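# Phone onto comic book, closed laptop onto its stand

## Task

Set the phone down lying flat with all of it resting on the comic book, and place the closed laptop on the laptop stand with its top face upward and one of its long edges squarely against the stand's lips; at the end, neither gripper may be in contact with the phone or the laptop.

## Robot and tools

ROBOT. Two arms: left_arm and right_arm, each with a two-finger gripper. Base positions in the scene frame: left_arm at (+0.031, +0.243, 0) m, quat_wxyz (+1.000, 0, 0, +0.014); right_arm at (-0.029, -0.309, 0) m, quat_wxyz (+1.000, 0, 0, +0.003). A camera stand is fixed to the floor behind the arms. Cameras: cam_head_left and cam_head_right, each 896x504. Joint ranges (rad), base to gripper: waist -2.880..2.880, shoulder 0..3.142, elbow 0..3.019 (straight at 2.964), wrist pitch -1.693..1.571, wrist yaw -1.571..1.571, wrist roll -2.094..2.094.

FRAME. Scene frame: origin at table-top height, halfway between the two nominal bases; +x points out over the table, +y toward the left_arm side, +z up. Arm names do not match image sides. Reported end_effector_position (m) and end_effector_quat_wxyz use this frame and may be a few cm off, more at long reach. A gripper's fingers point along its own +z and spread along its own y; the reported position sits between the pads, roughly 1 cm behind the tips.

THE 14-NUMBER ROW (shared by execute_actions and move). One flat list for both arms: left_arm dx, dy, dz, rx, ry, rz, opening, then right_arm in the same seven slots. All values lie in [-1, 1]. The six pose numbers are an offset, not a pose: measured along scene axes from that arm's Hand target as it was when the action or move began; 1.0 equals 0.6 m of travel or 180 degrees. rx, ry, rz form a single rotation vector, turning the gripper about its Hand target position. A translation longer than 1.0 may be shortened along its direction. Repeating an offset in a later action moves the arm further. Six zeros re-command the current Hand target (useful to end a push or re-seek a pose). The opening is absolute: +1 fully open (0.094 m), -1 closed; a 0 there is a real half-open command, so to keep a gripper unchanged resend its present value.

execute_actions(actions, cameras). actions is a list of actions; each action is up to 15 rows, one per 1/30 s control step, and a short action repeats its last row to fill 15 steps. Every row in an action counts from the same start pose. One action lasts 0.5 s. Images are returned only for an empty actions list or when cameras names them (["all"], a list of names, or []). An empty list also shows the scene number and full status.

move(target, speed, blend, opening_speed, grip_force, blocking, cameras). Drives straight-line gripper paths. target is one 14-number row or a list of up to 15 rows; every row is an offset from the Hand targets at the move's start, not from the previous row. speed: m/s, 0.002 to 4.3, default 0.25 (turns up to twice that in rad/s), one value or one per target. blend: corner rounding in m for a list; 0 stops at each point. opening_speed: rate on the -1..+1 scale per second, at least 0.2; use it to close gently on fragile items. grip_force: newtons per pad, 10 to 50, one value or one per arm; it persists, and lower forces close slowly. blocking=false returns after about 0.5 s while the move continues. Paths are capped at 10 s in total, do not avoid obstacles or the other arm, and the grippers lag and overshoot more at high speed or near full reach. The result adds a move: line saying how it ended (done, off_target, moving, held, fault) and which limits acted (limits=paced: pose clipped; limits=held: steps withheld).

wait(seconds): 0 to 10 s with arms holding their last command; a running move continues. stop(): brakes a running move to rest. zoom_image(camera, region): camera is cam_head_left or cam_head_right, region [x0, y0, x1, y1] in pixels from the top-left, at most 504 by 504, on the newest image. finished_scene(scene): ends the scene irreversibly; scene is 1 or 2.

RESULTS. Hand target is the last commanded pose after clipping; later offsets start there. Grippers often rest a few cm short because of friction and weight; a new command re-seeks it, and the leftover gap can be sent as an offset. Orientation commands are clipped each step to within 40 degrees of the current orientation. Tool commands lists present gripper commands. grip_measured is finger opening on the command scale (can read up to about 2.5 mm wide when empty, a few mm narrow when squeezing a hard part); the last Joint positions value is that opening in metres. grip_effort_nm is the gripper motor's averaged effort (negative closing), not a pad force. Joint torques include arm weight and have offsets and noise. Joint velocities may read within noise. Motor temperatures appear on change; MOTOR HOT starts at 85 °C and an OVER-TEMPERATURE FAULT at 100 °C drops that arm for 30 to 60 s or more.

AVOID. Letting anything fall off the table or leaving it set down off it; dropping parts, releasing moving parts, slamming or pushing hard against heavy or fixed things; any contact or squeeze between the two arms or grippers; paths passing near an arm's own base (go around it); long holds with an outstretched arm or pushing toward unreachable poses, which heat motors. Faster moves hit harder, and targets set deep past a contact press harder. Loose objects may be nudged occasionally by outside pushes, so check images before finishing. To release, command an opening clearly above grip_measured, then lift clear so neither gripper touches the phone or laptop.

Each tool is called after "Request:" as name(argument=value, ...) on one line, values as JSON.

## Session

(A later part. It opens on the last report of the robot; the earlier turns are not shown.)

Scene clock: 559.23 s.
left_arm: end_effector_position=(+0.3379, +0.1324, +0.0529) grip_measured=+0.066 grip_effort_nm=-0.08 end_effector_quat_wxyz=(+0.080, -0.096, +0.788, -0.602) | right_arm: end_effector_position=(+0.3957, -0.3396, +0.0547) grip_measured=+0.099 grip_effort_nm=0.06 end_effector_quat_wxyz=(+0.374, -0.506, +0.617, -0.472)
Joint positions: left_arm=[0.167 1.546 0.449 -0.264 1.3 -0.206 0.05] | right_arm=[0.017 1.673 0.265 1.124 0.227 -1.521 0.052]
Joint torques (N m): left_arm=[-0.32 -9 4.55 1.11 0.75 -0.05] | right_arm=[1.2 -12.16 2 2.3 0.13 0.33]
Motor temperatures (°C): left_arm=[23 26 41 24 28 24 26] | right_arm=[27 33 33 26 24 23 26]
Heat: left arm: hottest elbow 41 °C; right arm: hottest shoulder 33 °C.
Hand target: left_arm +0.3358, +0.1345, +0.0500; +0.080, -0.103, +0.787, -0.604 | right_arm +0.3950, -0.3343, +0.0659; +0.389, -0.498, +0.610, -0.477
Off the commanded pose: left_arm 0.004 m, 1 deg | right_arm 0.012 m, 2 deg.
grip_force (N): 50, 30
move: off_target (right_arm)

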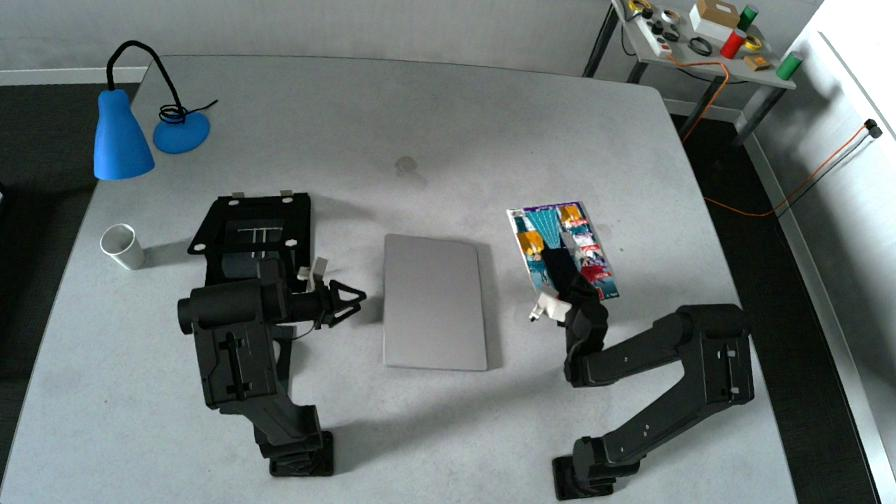

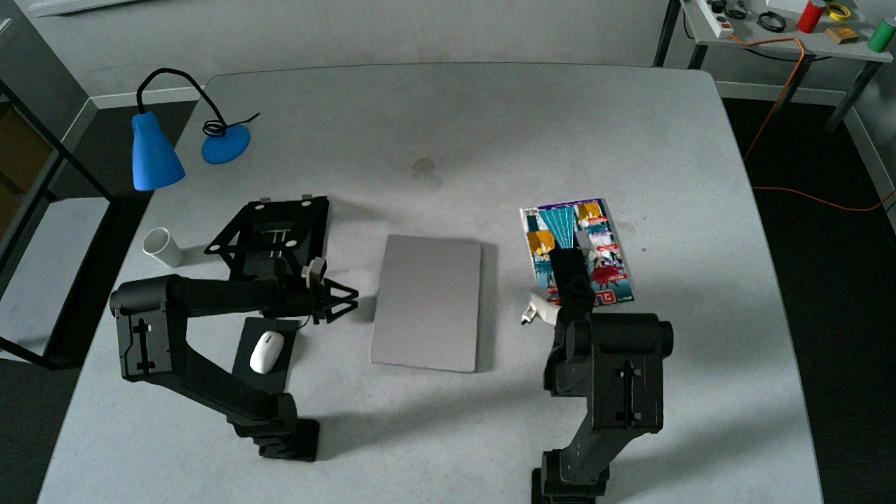

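Request:
move(target=[[0, 0, -0.02, 0, 0, 0, 0.064, 0, 0, 0, 0, 0, 0, -0.95], [0, 0, -0.04, 0, 0, 0, 0.064, 0.0583, -0.0262, 0.1067, 0.4745, -0.0383, -0.1209, -0.95]], speed=[0.05, 0.35], grip_force=[50, 50], cameras=["all"])

Request:
zoom_image(camera="cam_head_left", region=[490, 180, 640, 330])

Request:
zoom_image(camera="cam_head_left", region=[300, 240, 420, 360])

Scene clock: 639.23 s.
left_arm: end_effector_position=(+0.3389, +0.1324, +0.0313) grip_measured=+0.066 grip_effort_nm=-0.07 end_effector_quat_wxyz=(+0.081, -0.096, +0.787, -0.604) | right_arm: end_effector_position=(+0.4011, -0.3431, +0.0898) grip_measured=-0.842 grip_effort_nm=-1.04 end_effector_quat_wxyz=(+0.528, +0.029, +0.849, -0.022)
Joint positions: left_arm=[0.167 1.638 0.443 -0.16 1.303 -0.212 0.05] | right_arm=[-0.084 1.316 0.348 0.509 -0.003 -0.009 0.007]
Joint torques (N m): left_arm=[-0.91 -8.82 3.22 1.21 0.6 0.04] | right_arm=[-0.15 -10.81 10.61 1.52 0.1 0.2]
Motor temperatures (°C): left_arm=[23 27 34 24 28 23 26] | right_arm=[26 32 31 26 24 23 26]
Heat: left arm: hottest elbow 34 °C; right arm: hottest shoulder 32 °C.
Hand target: left_arm +0.3357, +0.1345, +0.0259; +0.080, -0.103, +0.787, -0.604 | right_arm +0.4299, -0.3501, +0.1299; +0.566, +0.036, +0.823, -0.025
Off the commanded pose: left_arm 0.007 m, 1 deg | right_arm 0.050 m, 5 deg.
move: off_target (right_arm)

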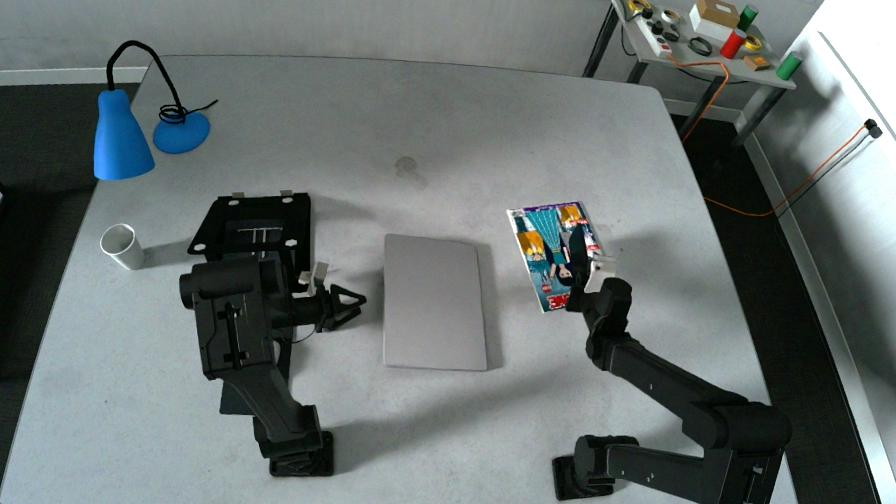

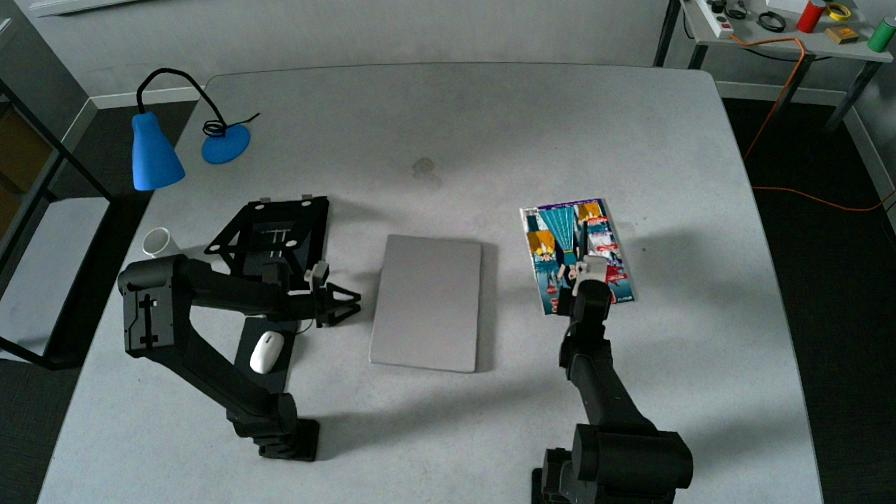

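Scaled by 3.360.

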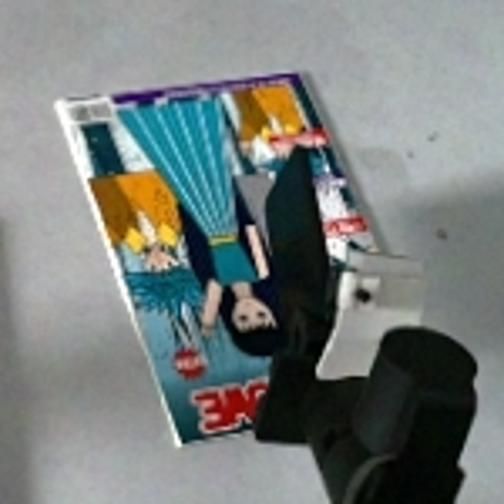

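Scaled by 4.200.

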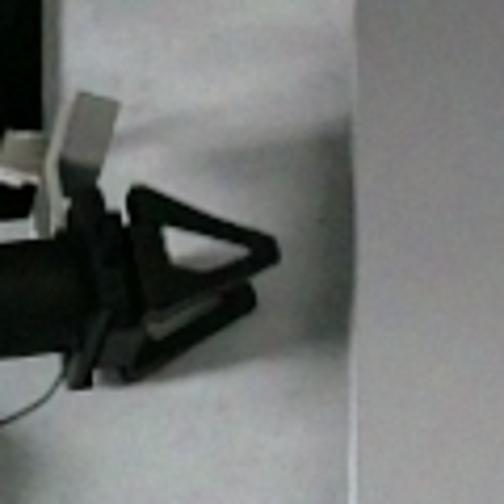

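Request:
move(target=[[0.013, -0.0483, -0.008, 0, 0, 0, 0.064, 0, 0, -0.1367, -0.0026, -0.0293, 0, -0.95]], speed=[0.1], cameras=["all"])

Request:
zoom_image(camera="cam_head_left", region=[490, 180, 640, 330])

Request:
zoom_image(camera="cam_head_left", region=[300, 240, 420, 360])

Request:
zoom_image(camera="cam_head_right", region=[290, 240, 410, 360])

Scene clock: 648.93 s.
left_arm: end_effector_position=(+0.3536, +0.1132, +0.0329) grip_measured=+0.065 grip_effort_nm=-0.04 end_effector_quat_wxyz=(+0.094, -0.102, +0.783, -0.607) | right_arm: end_effector_position=(+0.4274, -0.3452, +0.0435) grip_measured=-0.842 grip_effort_nm=-1.04 end_effector_quat_wxyz=(+0.593, +0.028, +0.805, -0.024)
Joint positions: left_arm=[0.09 1.657 0.392 0.269 1.273 -0.573 0.05] | right_arm=[-0.084 1.737 0.348 1.088 -0.003 -0.008 0.007]
Joint torques (N m): left_arm=[-3.19 -7.71 2.69 1.42 0.01 0.11] | right_arm=[-0.21 -10.93 3.06 2.74 0.1 0.21]
Heat: left arm: hottest elbow 33 °C; right arm: hottest shoulder 32 °C.
Hand target: left_arm +0.3435, +0.1055, +0.0211; +0.080, -0.104, +0.786, -0.604 | right_arm +0.4300, -0.3500, +0.0479; +0.604, +0.035, +0.796, -0.026
Off the commanded pose: left_arm 0.017 m, 2 deg | right_arm 0.007 m, 2 deg.
move: off_target (left_arm)

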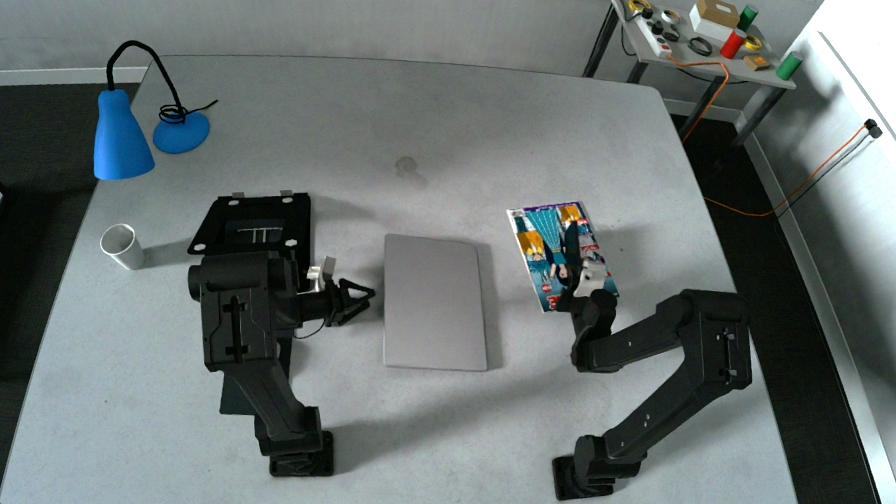

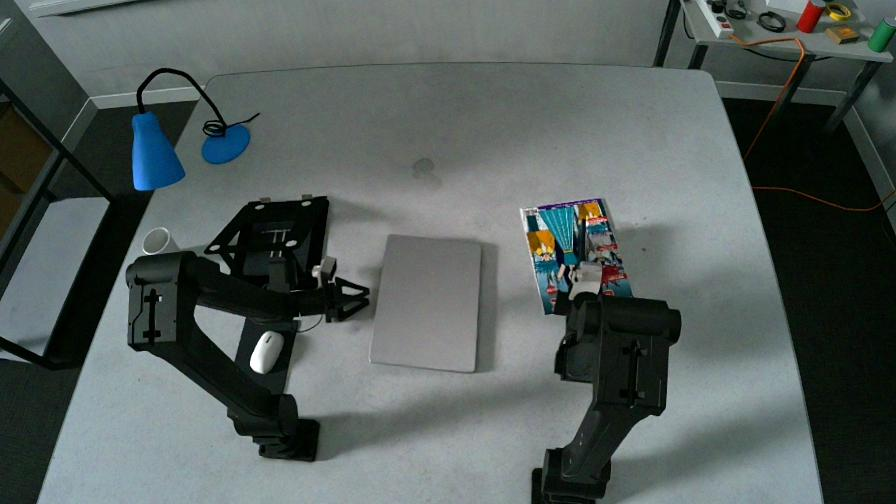

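Scaled by 3.360.

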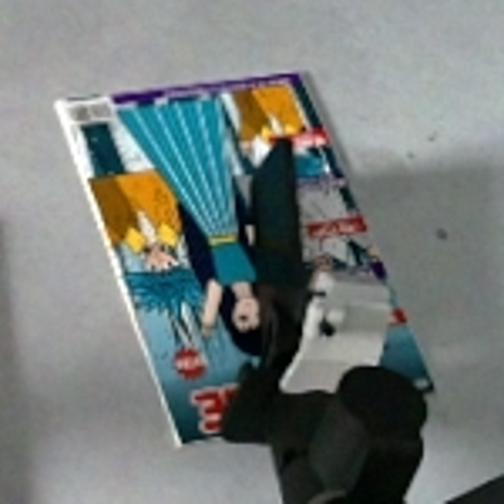

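Scaled by 4.200.

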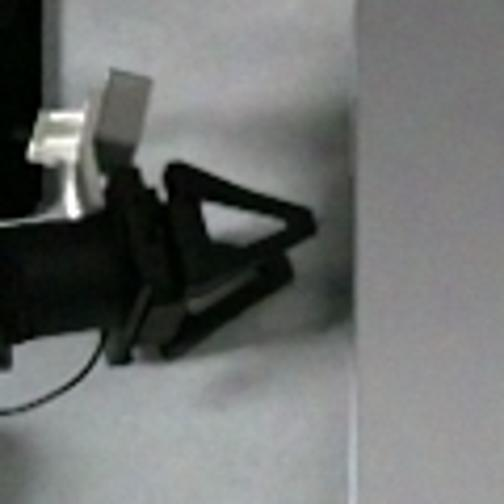

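Scaled by 4.200.

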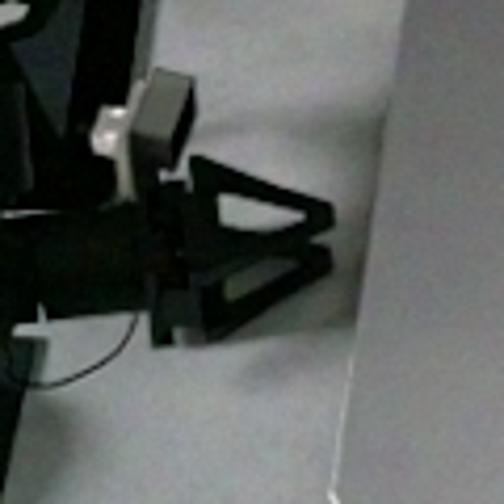

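Request:
move(target=[[0.0383, -0.0677, 0.0132, 0, 0, 0, 0.064, 0, 0, 0, 0.0018, 0.021, 0, -0.95], [0.0383, -0.0677, 0.0132, 0, 0, 0, 0.064, 0, 0, 0, 0.0018, 0.021, 0, -0.4], [0.0383, -0.0677, 0.0132, 0, 0, 0, 0.064, -0.0465, 0.004, 0, 0.0018, 0.021, 0, -0.4]], speed=[0.06, 0.1, 0.08], opening_speed=0.6, cameras=["all"])

Request:
zoom_image(camera="cam_head_left", region=[490, 180, 640, 330])

Request:
zoom_image(camera="cam_head_left", region=[300, 240, 420, 360])

Request:
zoom_image(camera="cam_head_right", region=[290, 240, 410, 360])

Scene clock: 667.00 s.
left_arm: end_effector_position=(+0.3688, +0.0696, +0.0328) grip_measured=+0.065 grip_effort_nm=-0.04 end_effector_quat_wxyz=(+0.084, -0.106, +0.786, -0.604) | right_arm: end_effector_position=(+0.4040, -0.3435, +0.0397) grip_measured=-0.401 grip_effort_nm=0.07 end_effector_quat_wxyz=(+0.566, +0.029, +0.823, -0.024)
Joint positions: left_arm=[-0.065 1.71 0.392 0.6 1.17 -0.888 0.05] | right_arm=[-0.084 1.658 0.298 0.995 -0.002 -0.008 0.028]
Joint torques (N m): left_arm=[-1.44 -9.52 3.58 1.96 0.18 0.01] | right_arm=[-0.09 -12.1 2.32 2.19 0.08 0.22]
Heat: left arm: hottest elbow 33 °C; right arm: hottest shoulder 33 °C.
Hand target: left_arm +0.3664, +0.0648, +0.0291; +0.080, -0.103, +0.786, -0.604 | right_arm +0.4021, -0.3476, +0.0479; +0.577, +0.035, +0.816, -0.025
Off the commanded pose: left_arm 0.006 m, 1 deg | right_arm 0.009 m, 2 deg.
move: done; target 2's new opening was sent with right_arm's hand 0.011 m and 1 deg from that target

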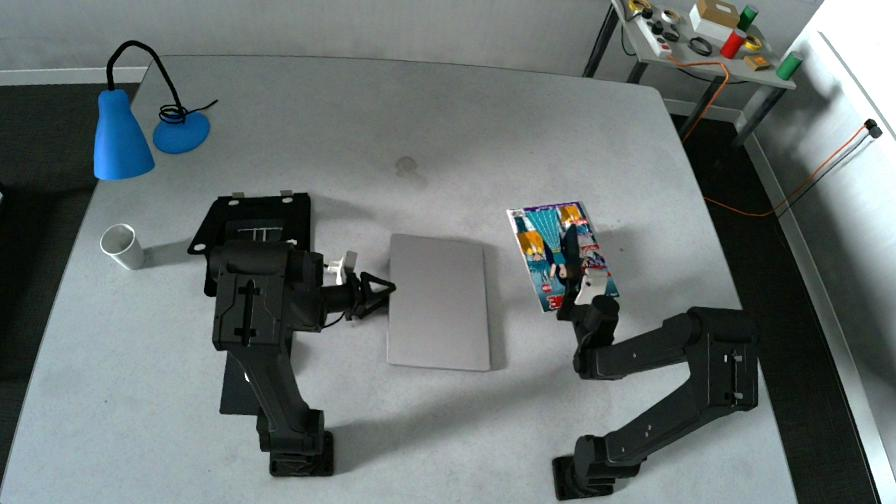

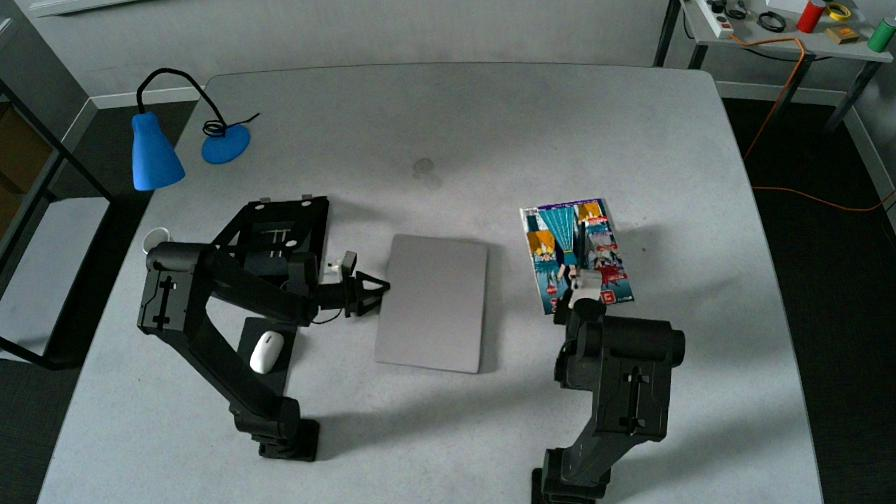

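Scaled by 3.360.

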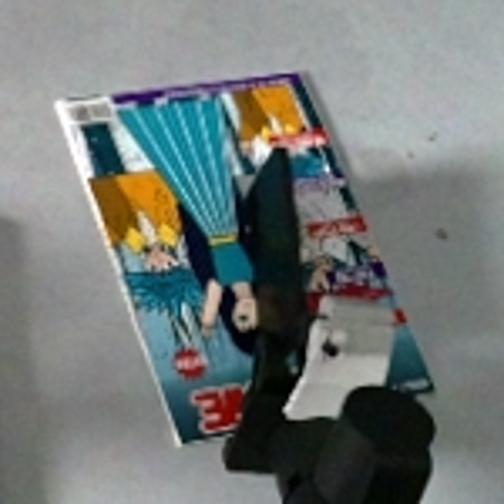

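Scaled by 4.200.

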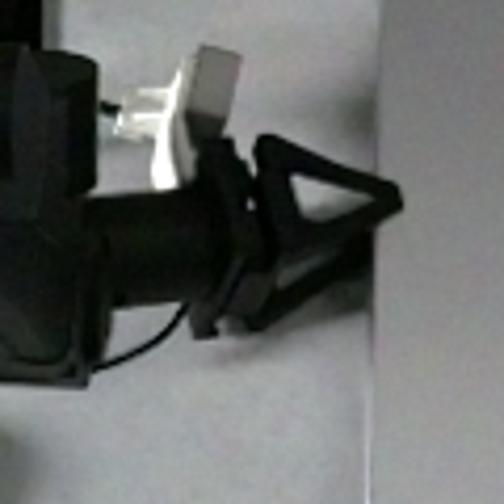

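Scaled by 4.200.

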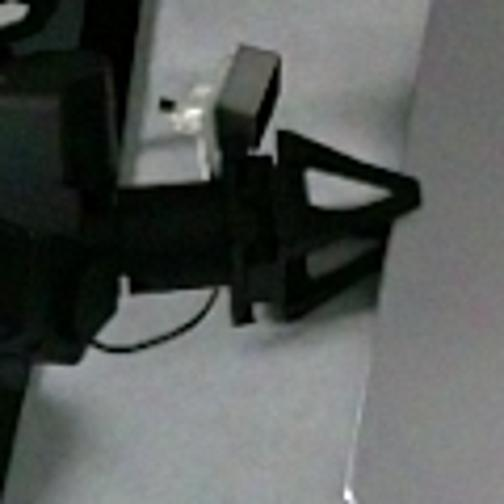

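Request:
move(target=[[0, 0, 0, 0, 0, 0, 0.064, 0, 0, 0, 0, 0, 0, -0.95], [0, 0, 0, 0, 0, 0, 0.064, 0.0467, -0.004, 0.1283, -0.475, 0.0453, 0.1143, -0.95], [0, 0, 0, 0, 0, 0, 0.064, 0.09, 0.003, 0.015, -0.475, 0.0453, 0.1143, -0.95]], speed=[0.1, 0.35, 0.15], cameras=["all"])

Request:
zoom_image(camera="cam_head_left", region=[490, 180, 640, 330])

Request:
zoom_image(camera="cam_head_right", region=[510, 180, 660, 330])

Scene clock: 754.33 s.
left_arm: end_effector_position=(+0.3688, +0.0696, +0.0328) grip_measured=+0.065 grip_effort_nm=-0.04 end_effector_quat_wxyz=(+0.084, -0.106, +0.786, -0.604) | right_arm: end_effector_position=(+0.4428, -0.3513, +0.0533) grip_measured=-0.845 grip_effort_nm=-1.03 end_effector_quat_wxyz=(+0.379, -0.500, +0.619, -0.472)
Joint positions: left_arm=[-0.065 1.71 0.392 0.6 1.17 -0.888 0.05] | right_arm=[-0.024 1.739 0.391 1.073 0.189 -1.521 0.007]
Joint torques (N m): left_arm=[-3.43 -9.64 3.79 1.98 0.17 0.03] | right_arm=[1.44 -9.93 5.2 2.18 0.09 0.22]
Heat: left arm: hottest elbow 32 °C; right arm: hottest shoulder 33 °C.
Hand target: left_arm +0.3664, +0.0648, +0.0291; +0.080, -0.103, +0.786, -0.604 | right_arm +0.4560, -0.3458, +0.0569; +0.389, -0.498, +0.611, -0.477
Off the commanded pose: left_arm 0.006 m, 1 deg | right_arm 0.015 m, 2 deg.
move: off_target (right_arm)

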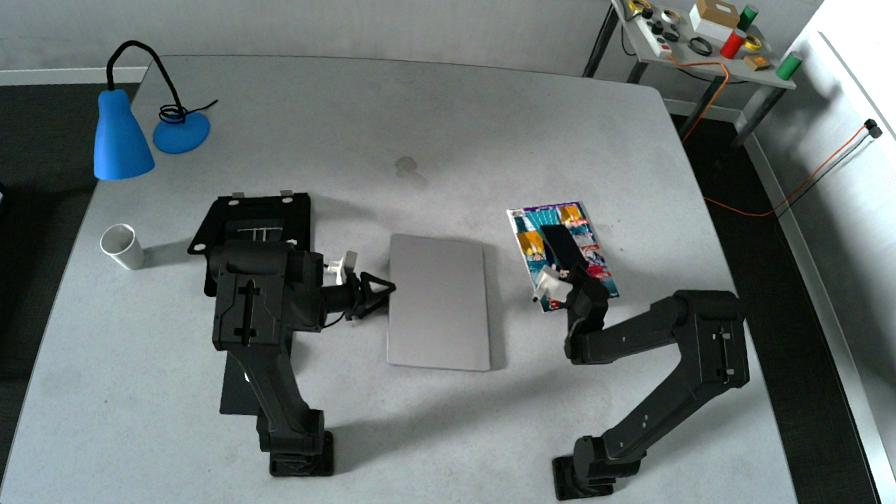

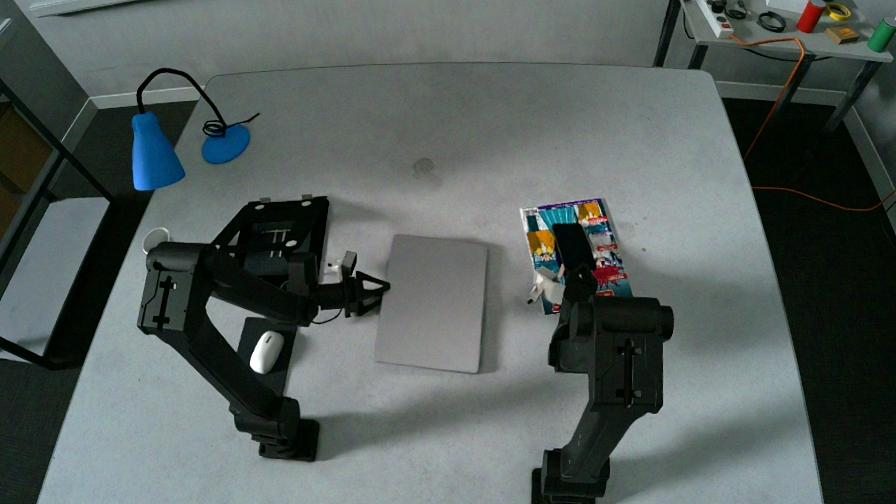

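Scaled by 3.360.

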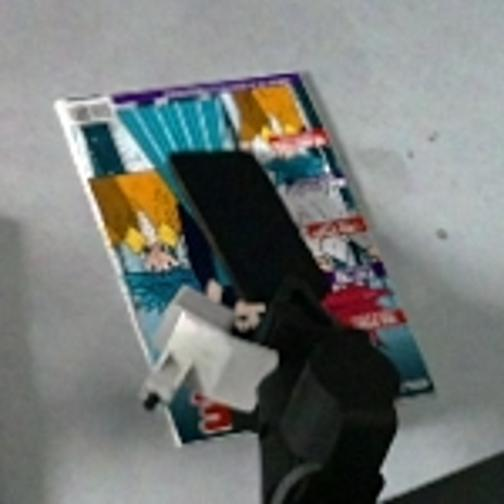

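Scaled by 3.360.

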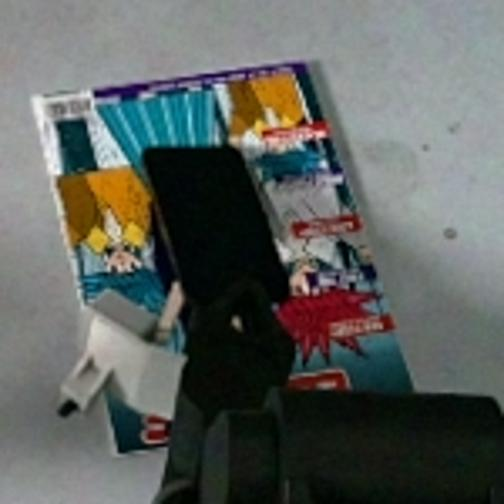

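Request:
move(target=[[0, 0, 0, 0, 0, 0, 0.064, 0, 0, -0.015, 0, 0, 0, -0.95], [0, 0, 0, 0, 0, 0, 0.064, 0, 0, -0.015, 0, 0, 0, 0.1], [0, 0, 0, 0, 0, 0, 0.064, -0.0627, 0.0135, 0.0028, 0, 0, 0, 0.1]], speed=[0.05, 0.1, 0.08], opening_speed=0.6, cameras=["all"])

Request:
zoom_image(camera="cam_head_right", region=[510, 180, 660, 330])

Request:
zoom_image(camera="cam_head_left", region=[490, 180, 640, 330])

Scene clock: 766.80 s.
left_arm: end_effector_position=(+0.3688, +0.0696, +0.0328) grip_measured=+0.065 grip_effort_nm=-0.04 end_effector_quat_wxyz=(+0.084, -0.106, +0.786, -0.604) | right_arm: end_effector_position=(+0.4187, -0.3432, +0.0462) grip_measured=+0.099 grip_effort_nm=0.06 end_effector_quat_wxyz=(+0.374, -0.505, +0.619, -0.471)
Joint positions: left_arm=[-0.065 1.71 0.392 0.6 1.17 -0.888 0.05] | right_arm=[0.003 1.739 0.328 1.125 0.214 -1.521 0.052]
Joint torques (N m): left_arm=[-3.14 -9.17 3.64 1.96 0.16 -0.04] | right_arm=[2.08 -13.39 2.04 2.35 0.14 0.29]
Heat: left arm: hottest elbow 32 °C; right arm: hottest shoulder 32 °C.
Hand target: left_arm +0.3664, +0.0648, +0.0291; +0.080, -0.103, +0.786, -0.604 | right_arm +0.4184, -0.3377, +0.0585; +0.389, -0.498, +0.611, -0.477
Off the commanded pose: left_arm 0.006 m, 1 deg | right_arm 0.014 m, 2 deg.
move: off_target (right_arm); target 2's new opening was sent with right_arm's hand 0.012 m and 1 deg from that target

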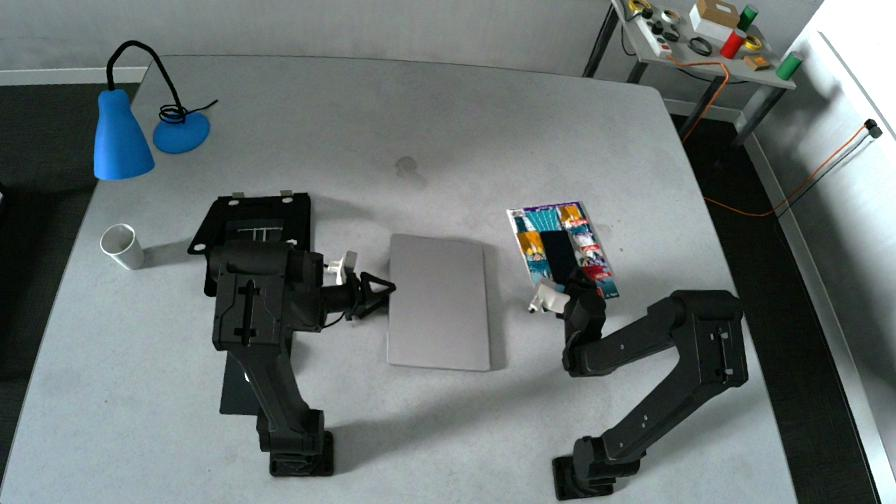

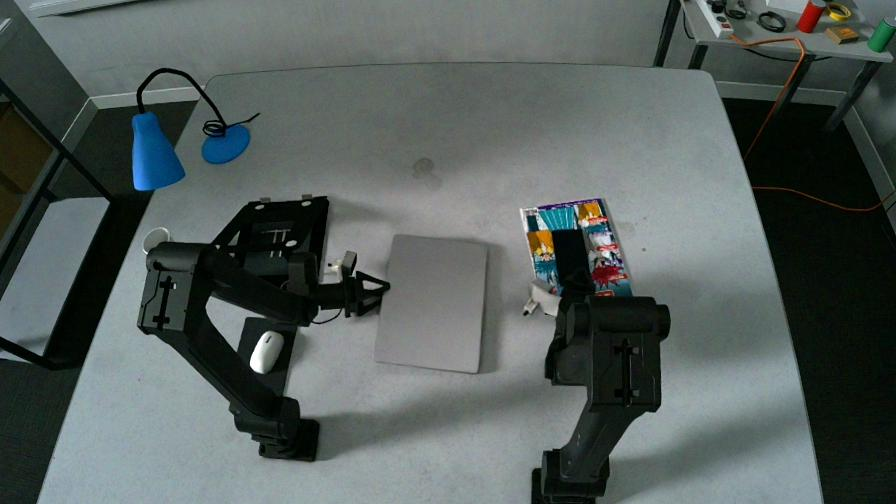

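Scaled by 3.360.

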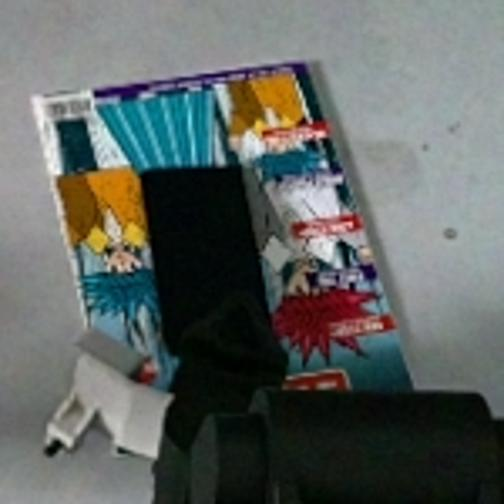

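Scaled by 3.360.

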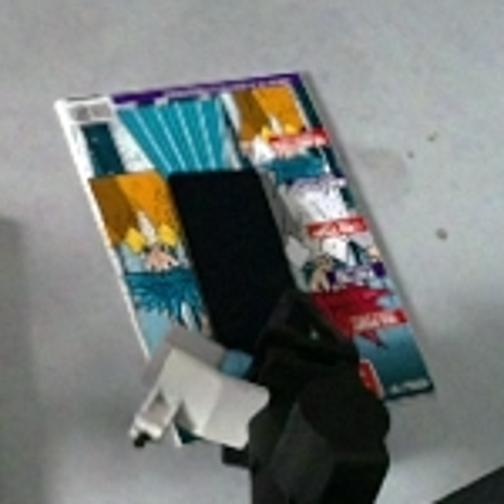

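Request:
move(target=[[0, 0, 0, 0, 0, 0, 0.064, -0.055, 0.012, 0.014, 0, 0, 0, 0.1]], speed=0.08, cameras=["all"])

Request:
zoom_image(camera="cam_head_right", region=[510, 180, 660, 330])

Scene clock: 770.47 s.
left_arm: end_effector_position=(+0.3688, +0.0696, +0.0328) grip_measured=+0.065 grip_effort_nm=-0.04 end_effector_quat_wxyz=(+0.084, -0.106, +0.786, -0.604) | right_arm: end_effector_position=(+0.3878, -0.3356, +0.0606) grip_measured=+0.099 grip_effort_nm=0.06 end_effector_quat_wxyz=(+0.379, -0.501, +0.615, -0.476)
Joint positions: left_arm=[-0.065 1.71 0.392 0.6 1.17 -0.888 0.05] | right_arm=[0.034 1.65 0.241 1.138 0.245 -1.514 0.052]
Joint torques (N m): left_arm=[-2.43 -9.76 4.07 1.87 0.23 -0.02] | right_arm=[1.79 -11.34 1.92 2.02 0.11 0.3]
Heat: left arm: hottest elbow 32 °C; right arm: hottest shoulder 33 °C.
Hand target: left_arm +0.3664, +0.0648, +0.0291; +0.080, -0.103, +0.786, -0.604 | right_arm +0.3854, -0.3306, +0.0670; +0.389, -0.497, +0.611, -0.477
Off the commanded pose: left_arm 0.006 m, 1 deg | right_arm 0.008 m, 1 deg.
move: done

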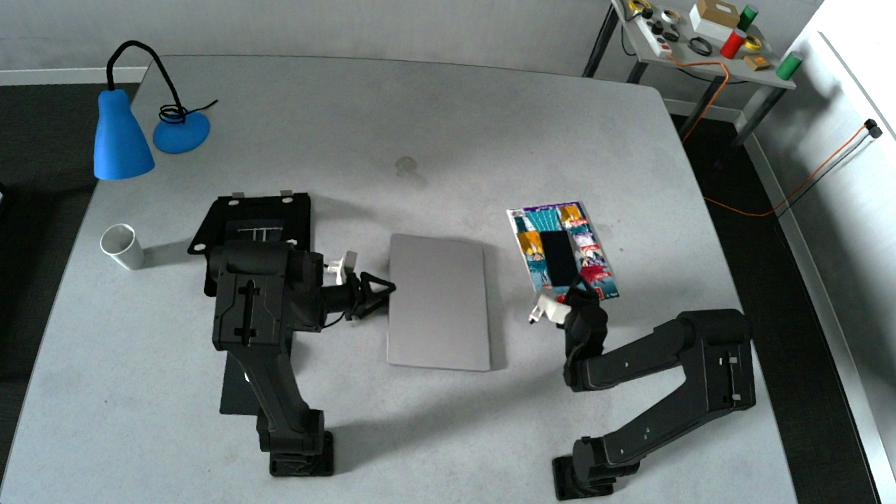

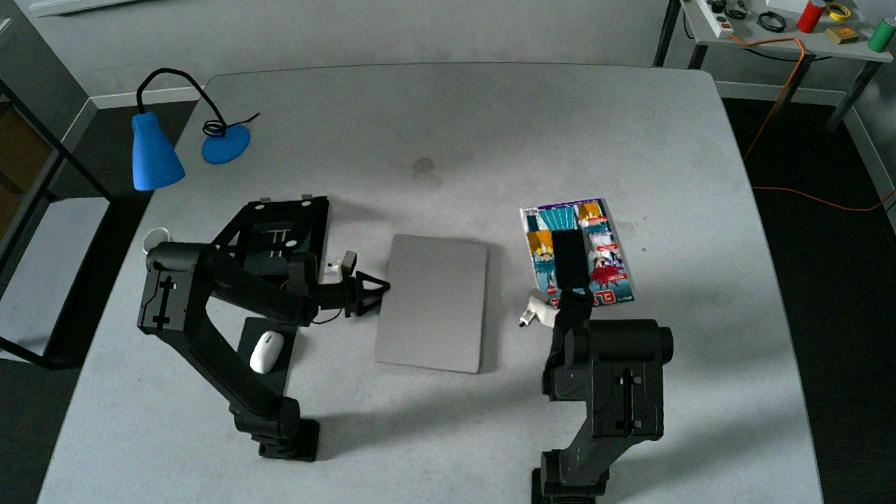

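Scaled by 3.360.

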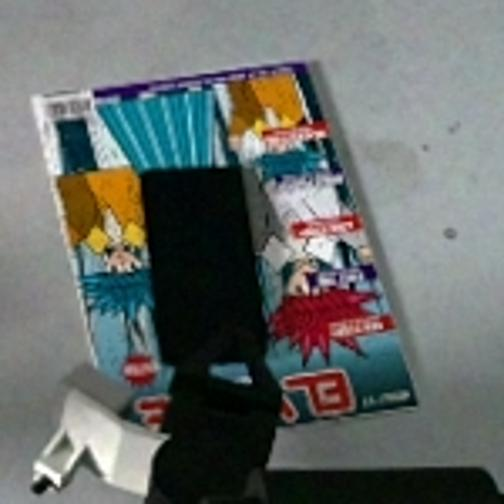

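Request:
move(target=[[0, 0, 0, 0, 0, 0, 0.064, -0.0423, 0.0677, 0.2217, 0.175, 0.143, -0.183, 0.1], [0, 0, 0, 0, 0, 0, 0.064, -0.0173, 0.1927, 0.0883, 0.3504, 0.2858, -0.3651, -1], [0, 0, 0, 0, 0, 0, 0.064, -0.0173, 0.1927, -0.075, 0.3504, 0.2858, -0.3651, -1]], speed=[0.4, 0.4, 0.15], blend=[0.05, 0, 0], cameras=["all"])

Request:
zoom_image(camera="cam_head_left", region=[330, 220, 630, 390])

Request:
zoom_image(camera="cam_head_right", region=[330, 220, 630, 390])

Scene clock: 889.93 s.
left_arm: end_effector_position=(+0.3688, +0.0696, +0.0328) grip_measured=+0.065 grip_effort_nm=-0.04 end_effector_quat_wxyz=(+0.084, -0.106, +0.786, -0.604) | right_arm: end_effector_position=(+0.3763, -0.2101, +0.0317) grip_measured=-0.991 grip_effort_nm=-0.50 end_effector_quat_wxyz=(+0.008, -0.009, +1.000, +0.001)
Joint positions: left_arm=[-0.065 1.71 0.392 0.6 1.17 -0.888 0.05] | right_arm=[0.237 1.613 0.979 -0.922 0.002 0.223 0]
Joint torques (N m): left_arm=[-2.32 -9.64 3.92 2.1 0.18 -0.04] | right_arm=[-0.26 -13.63 6.11 0.54 -0.03 0.22]
Heat: left arm: hottest elbow 32 °C; right arm: hottest shoulder 33 °C.
Hand target: left_arm +0.3664, +0.0648, +0.0291; +0.080, -0.103, +0.786, -0.604 | right_arm +0.3750, -0.2149, +0.0220; +0.001, +0.000, +1.000, +0.000
Off the commanded pose: left_arm 0.006 m, 1 deg | right_arm 0.011 m, 1 deg.
move: off_target (right_arm); target 2's new opening was sent with right_arm's hand 0.025 m and 2 deg from that target

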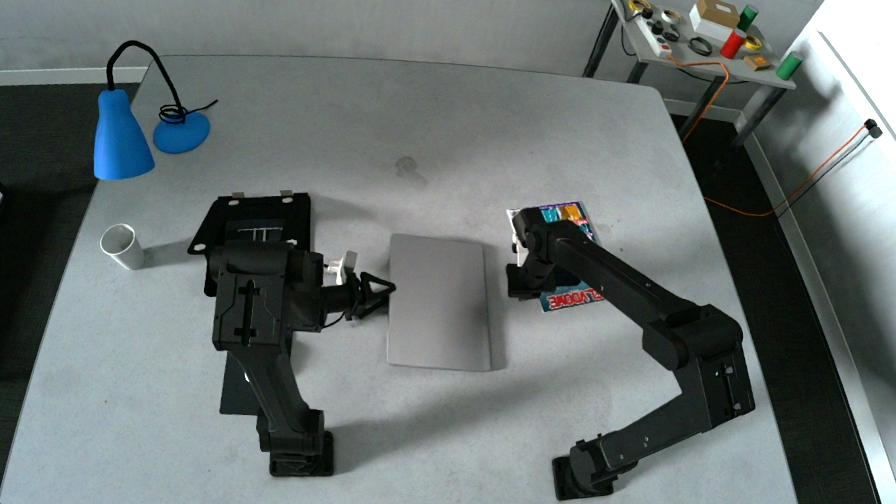

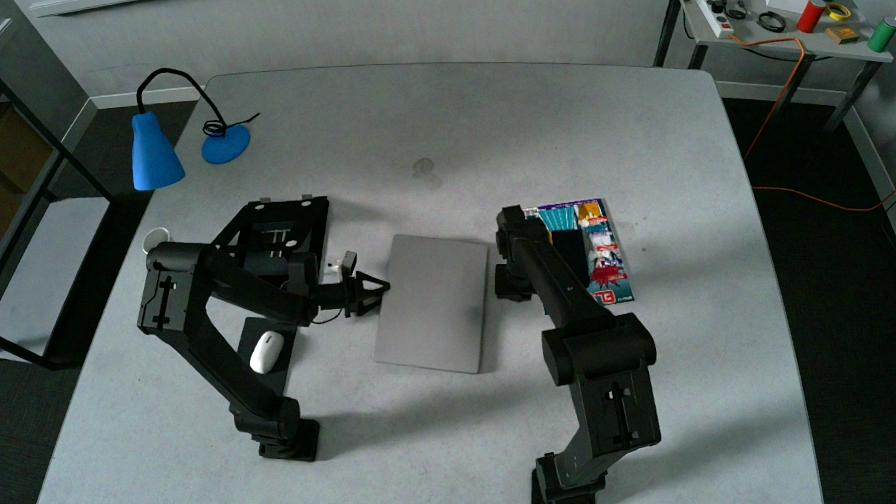

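Scaled by 1.680.

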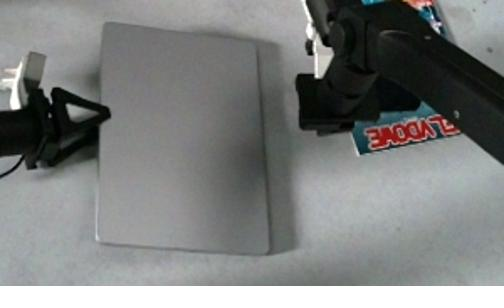

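Scaled by 1.680.

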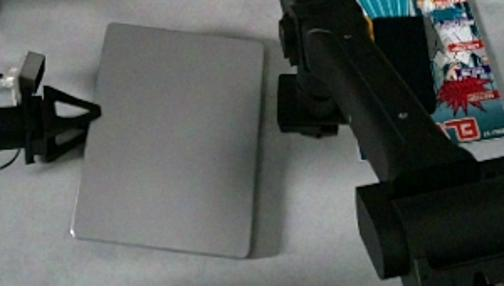

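Request:
execute_actions(actions=[])

Scene clock: 905.13 s.
left_arm: end_effector_position=(+0.3688, +0.0696, +0.0328) grip_measured=+0.065 grip_effort_nm=-0.04 end_effector_quat_wxyz=(+0.084, -0.106, +0.786, -0.604) | right_arm: end_effector_position=(+0.3763, -0.2101, +0.0317) grip_measured=-0.991 grip_effort_nm=-0.50 end_effector_quat_wxyz=(+0.008, -0.009, +1.000, +0.001)
Joint positions: left_arm=[-0.065 1.71 0.392 0.6 1.17 -0.888 0.05] | right_arm=[0.237 1.613 0.979 -0.922 0.002 0.223 0]
Joint velocities: within noise
Joint torques (N m): left_arm=[-2.43 -9.76 3.89 2.13 0.14 0.01] | right_arm=[-0.26 -13.51 6.15 0.55 -0.03 0.22]
Motor temperatures (°C): left_arm=[22 27 31 24 27 23 26] | right_arm=[26 33 32 25 24 23 25]
Heat: left arm: hottest elbow 31 °C; right arm: hottest shoulder 33 °C.
Hand target: left_arm +0.3664, +0.0648, +0.0291; +0.080, -0.103, +0.786, -0.604 | right_arm +0.3750, -0.2149, +0.0220; +0.001, +0.000, +1.000, +0.000
Tool commands: left_gripper/opening=+0.064 right_gripper/opening=-1.0
Off the commanded pose: left_arm 0.006 m, 1 deg | right_arm 0.011 m, 1 deg.

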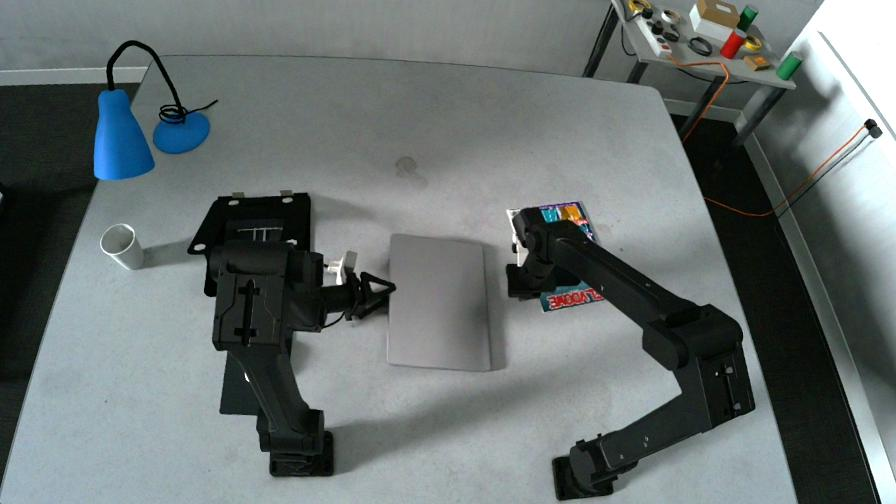

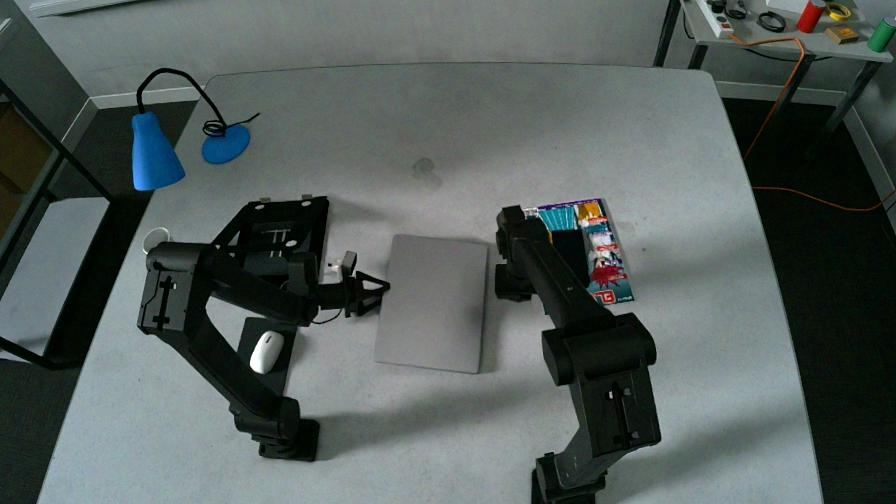

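Request:
zoom_image(camera="cam_head_right", region=[330, 220, 530, 390])

Request:
zoom_image(camera="cam_head_left", region=[330, 220, 530, 390])

Scaled by 2.520.

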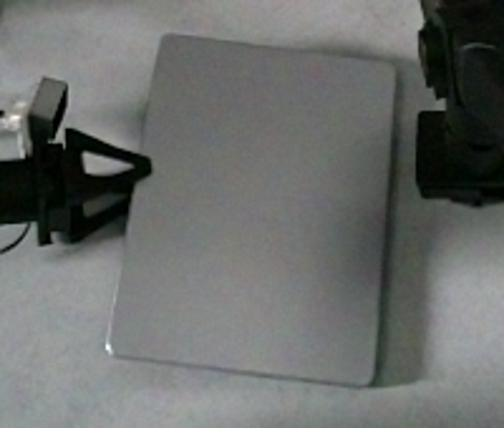

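Scaled by 2.520.

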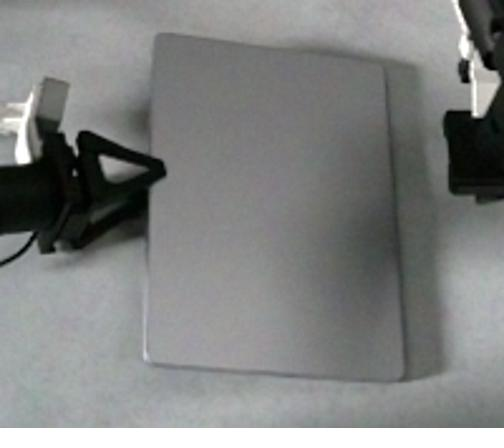

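Request:
move(target=[[0.031, 0.105, 0.13, 0.1630, 0.0370, -0.0269, -0.255, 0, 0, 0, 0, 0, 0, -1], [0.031, 0.028, 0.05, 0.1630, 0.0370, -0.0269, -0.255, 0, 0, 0, 0, 0, 0, -1]], speed=0.2, blend=[0.02, 0], cameras=["all"])

Scene clock: 1107.93 s.
left_arm: end_effector_position=(+0.3816, +0.0858, +0.0596) grip_measured=-0.253 grip_effort_nm=-0.08 end_effector_quat_wxyz=(+0.030, -0.085, +0.920, -0.380) | right_arm: end_effector_position=(+0.3763, -0.2101, +0.0317) grip_measured=-0.991 grip_effort_nm=-0.50 end_effector_quat_wxyz=(+0.008, -0.009, +1.000, +0.001)
Joint positions: left_arm=[-0.136 1.423 0.672 -0.552 0.746 -0.395 0.035] | right_arm=[0.237 1.613 0.979 -0.922 0.002 0.223 0]
Joint torques (N m): left_arm=[-2.78 -9.82 8.64 1.35 0.28 0.01] | right_arm=[-0.21 -13.51 6.16 0.55 -0.02 0.21]
Heat: left arm: hottest elbow 31 °C; right arm: hottest shoulder 34 °C.
Hand target: left_arm +0.3850, +0.0816, +0.0591; +0.033, -0.081, +0.921, -0.381 | right_arm +0.3750, -0.2149, +0.0220; +0.001, +0.000, +1.000, +0.000
Off the commanded pose: left_arm 0.005 m, 0 deg | right_arm 0.011 m, 1 deg.
move: off_target (right_arm)

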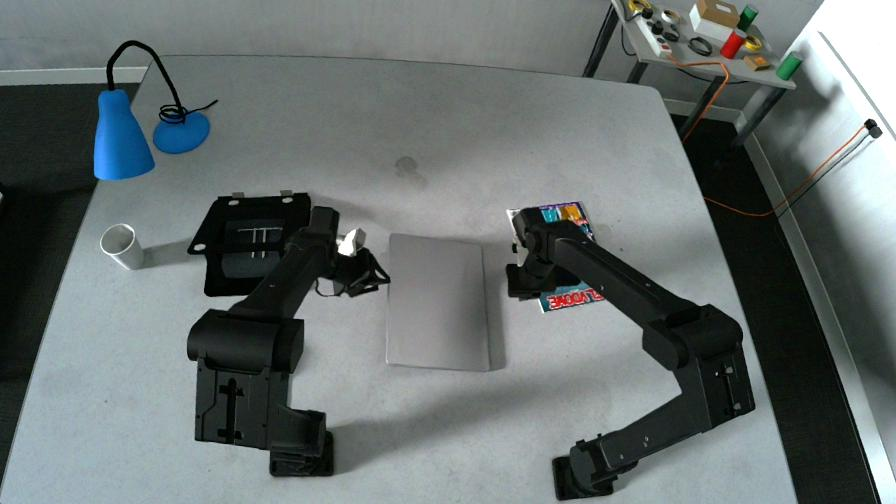

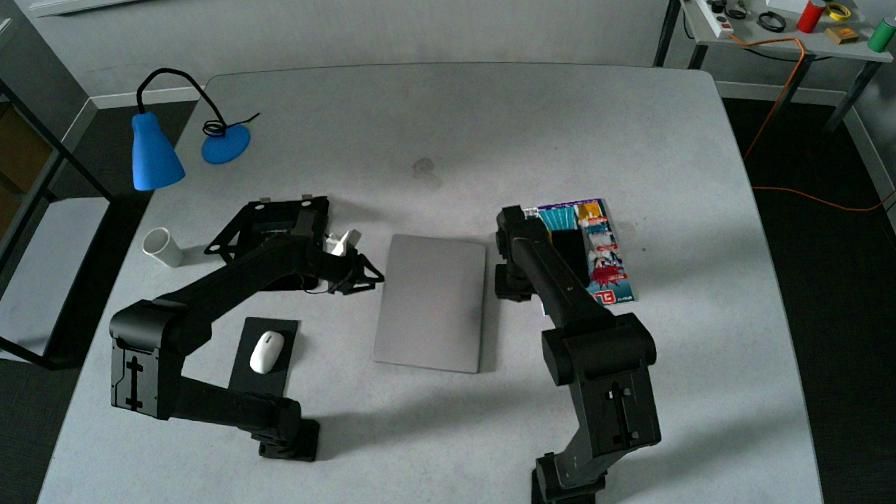

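Request:
move(target=[0, -0.03, -0.055, 0, 0, 0, -0.255, 0, 0, 0, 0, 0, 0, -1], speed=0.1, cameras=["cam_head_left"])

Request:
zoom_image(camera="cam_head_left", region=[300, 210, 460, 310])

Scene clock: 1112.33 s.
left_arm: end_effector_position=(+0.3937, +0.0687, +0.0442) grip_measured=-0.253 grip_effort_nm=-0.08 end_effector_quat_wxyz=(+0.050, -0.078, +0.917, -0.389) | right_arm: end_effector_position=(+0.3763, -0.2101, +0.0317) grip_measured=-0.991 grip_effort_nm=-0.50 end_effector_quat_wxyz=(+0.008, -0.009, +1.000, +0.001)
Joint positions: left_arm=[-0.179 1.478 0.657 -0.395 0.74 -0.458 0.035] | right_arm=[0.237 1.613 0.979 -0.922 0.002 0.223 0]
Joint torques (N m): left_arm=[-2.49 -9.05 6.3 1.78 -0.07 -0.06] | right_arm=[-0.26 -13.51 6.12 0.54 -0.02 0.22]
Heat: left arm: hottest elbow 31 °C; right arm: hottest shoulder 34 °C.
Hand target: left_arm +0.3850, +0.0636, +0.0261; +0.033, -0.081, +0.920, -0.381 | right_arm +0.3750, -0.2149, +0.0220; +0.001, +0.000, +1.000, +0.000
Off the commanded pose: left_arm 0.021 m, 2 deg | right_arm 0.011 m, 1 deg.
move: off_target (left_arm, right_arm)
Images, in order (width x height): cam_head_left 896x504.

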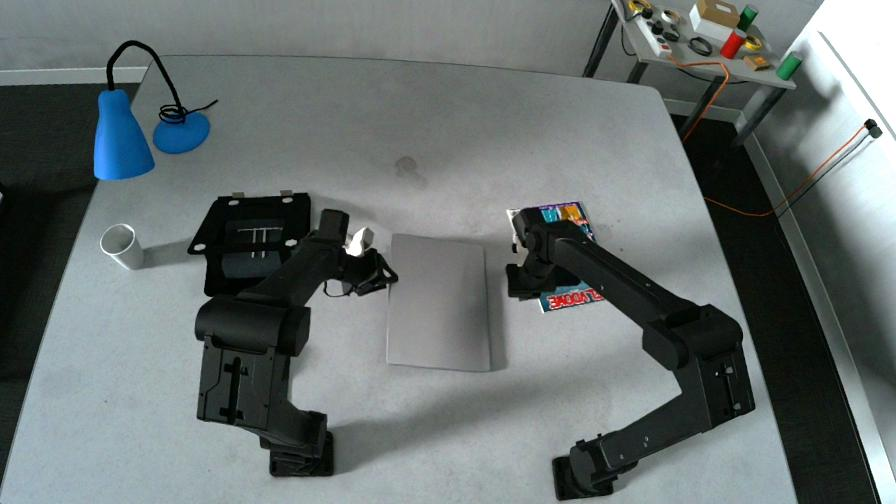

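Scaled by 3.150.

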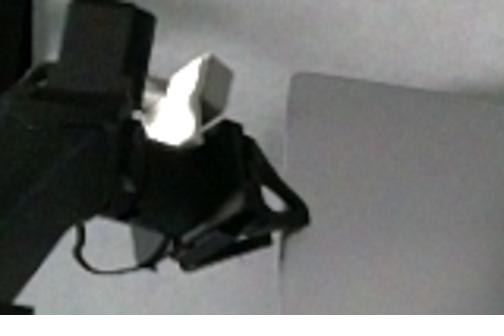

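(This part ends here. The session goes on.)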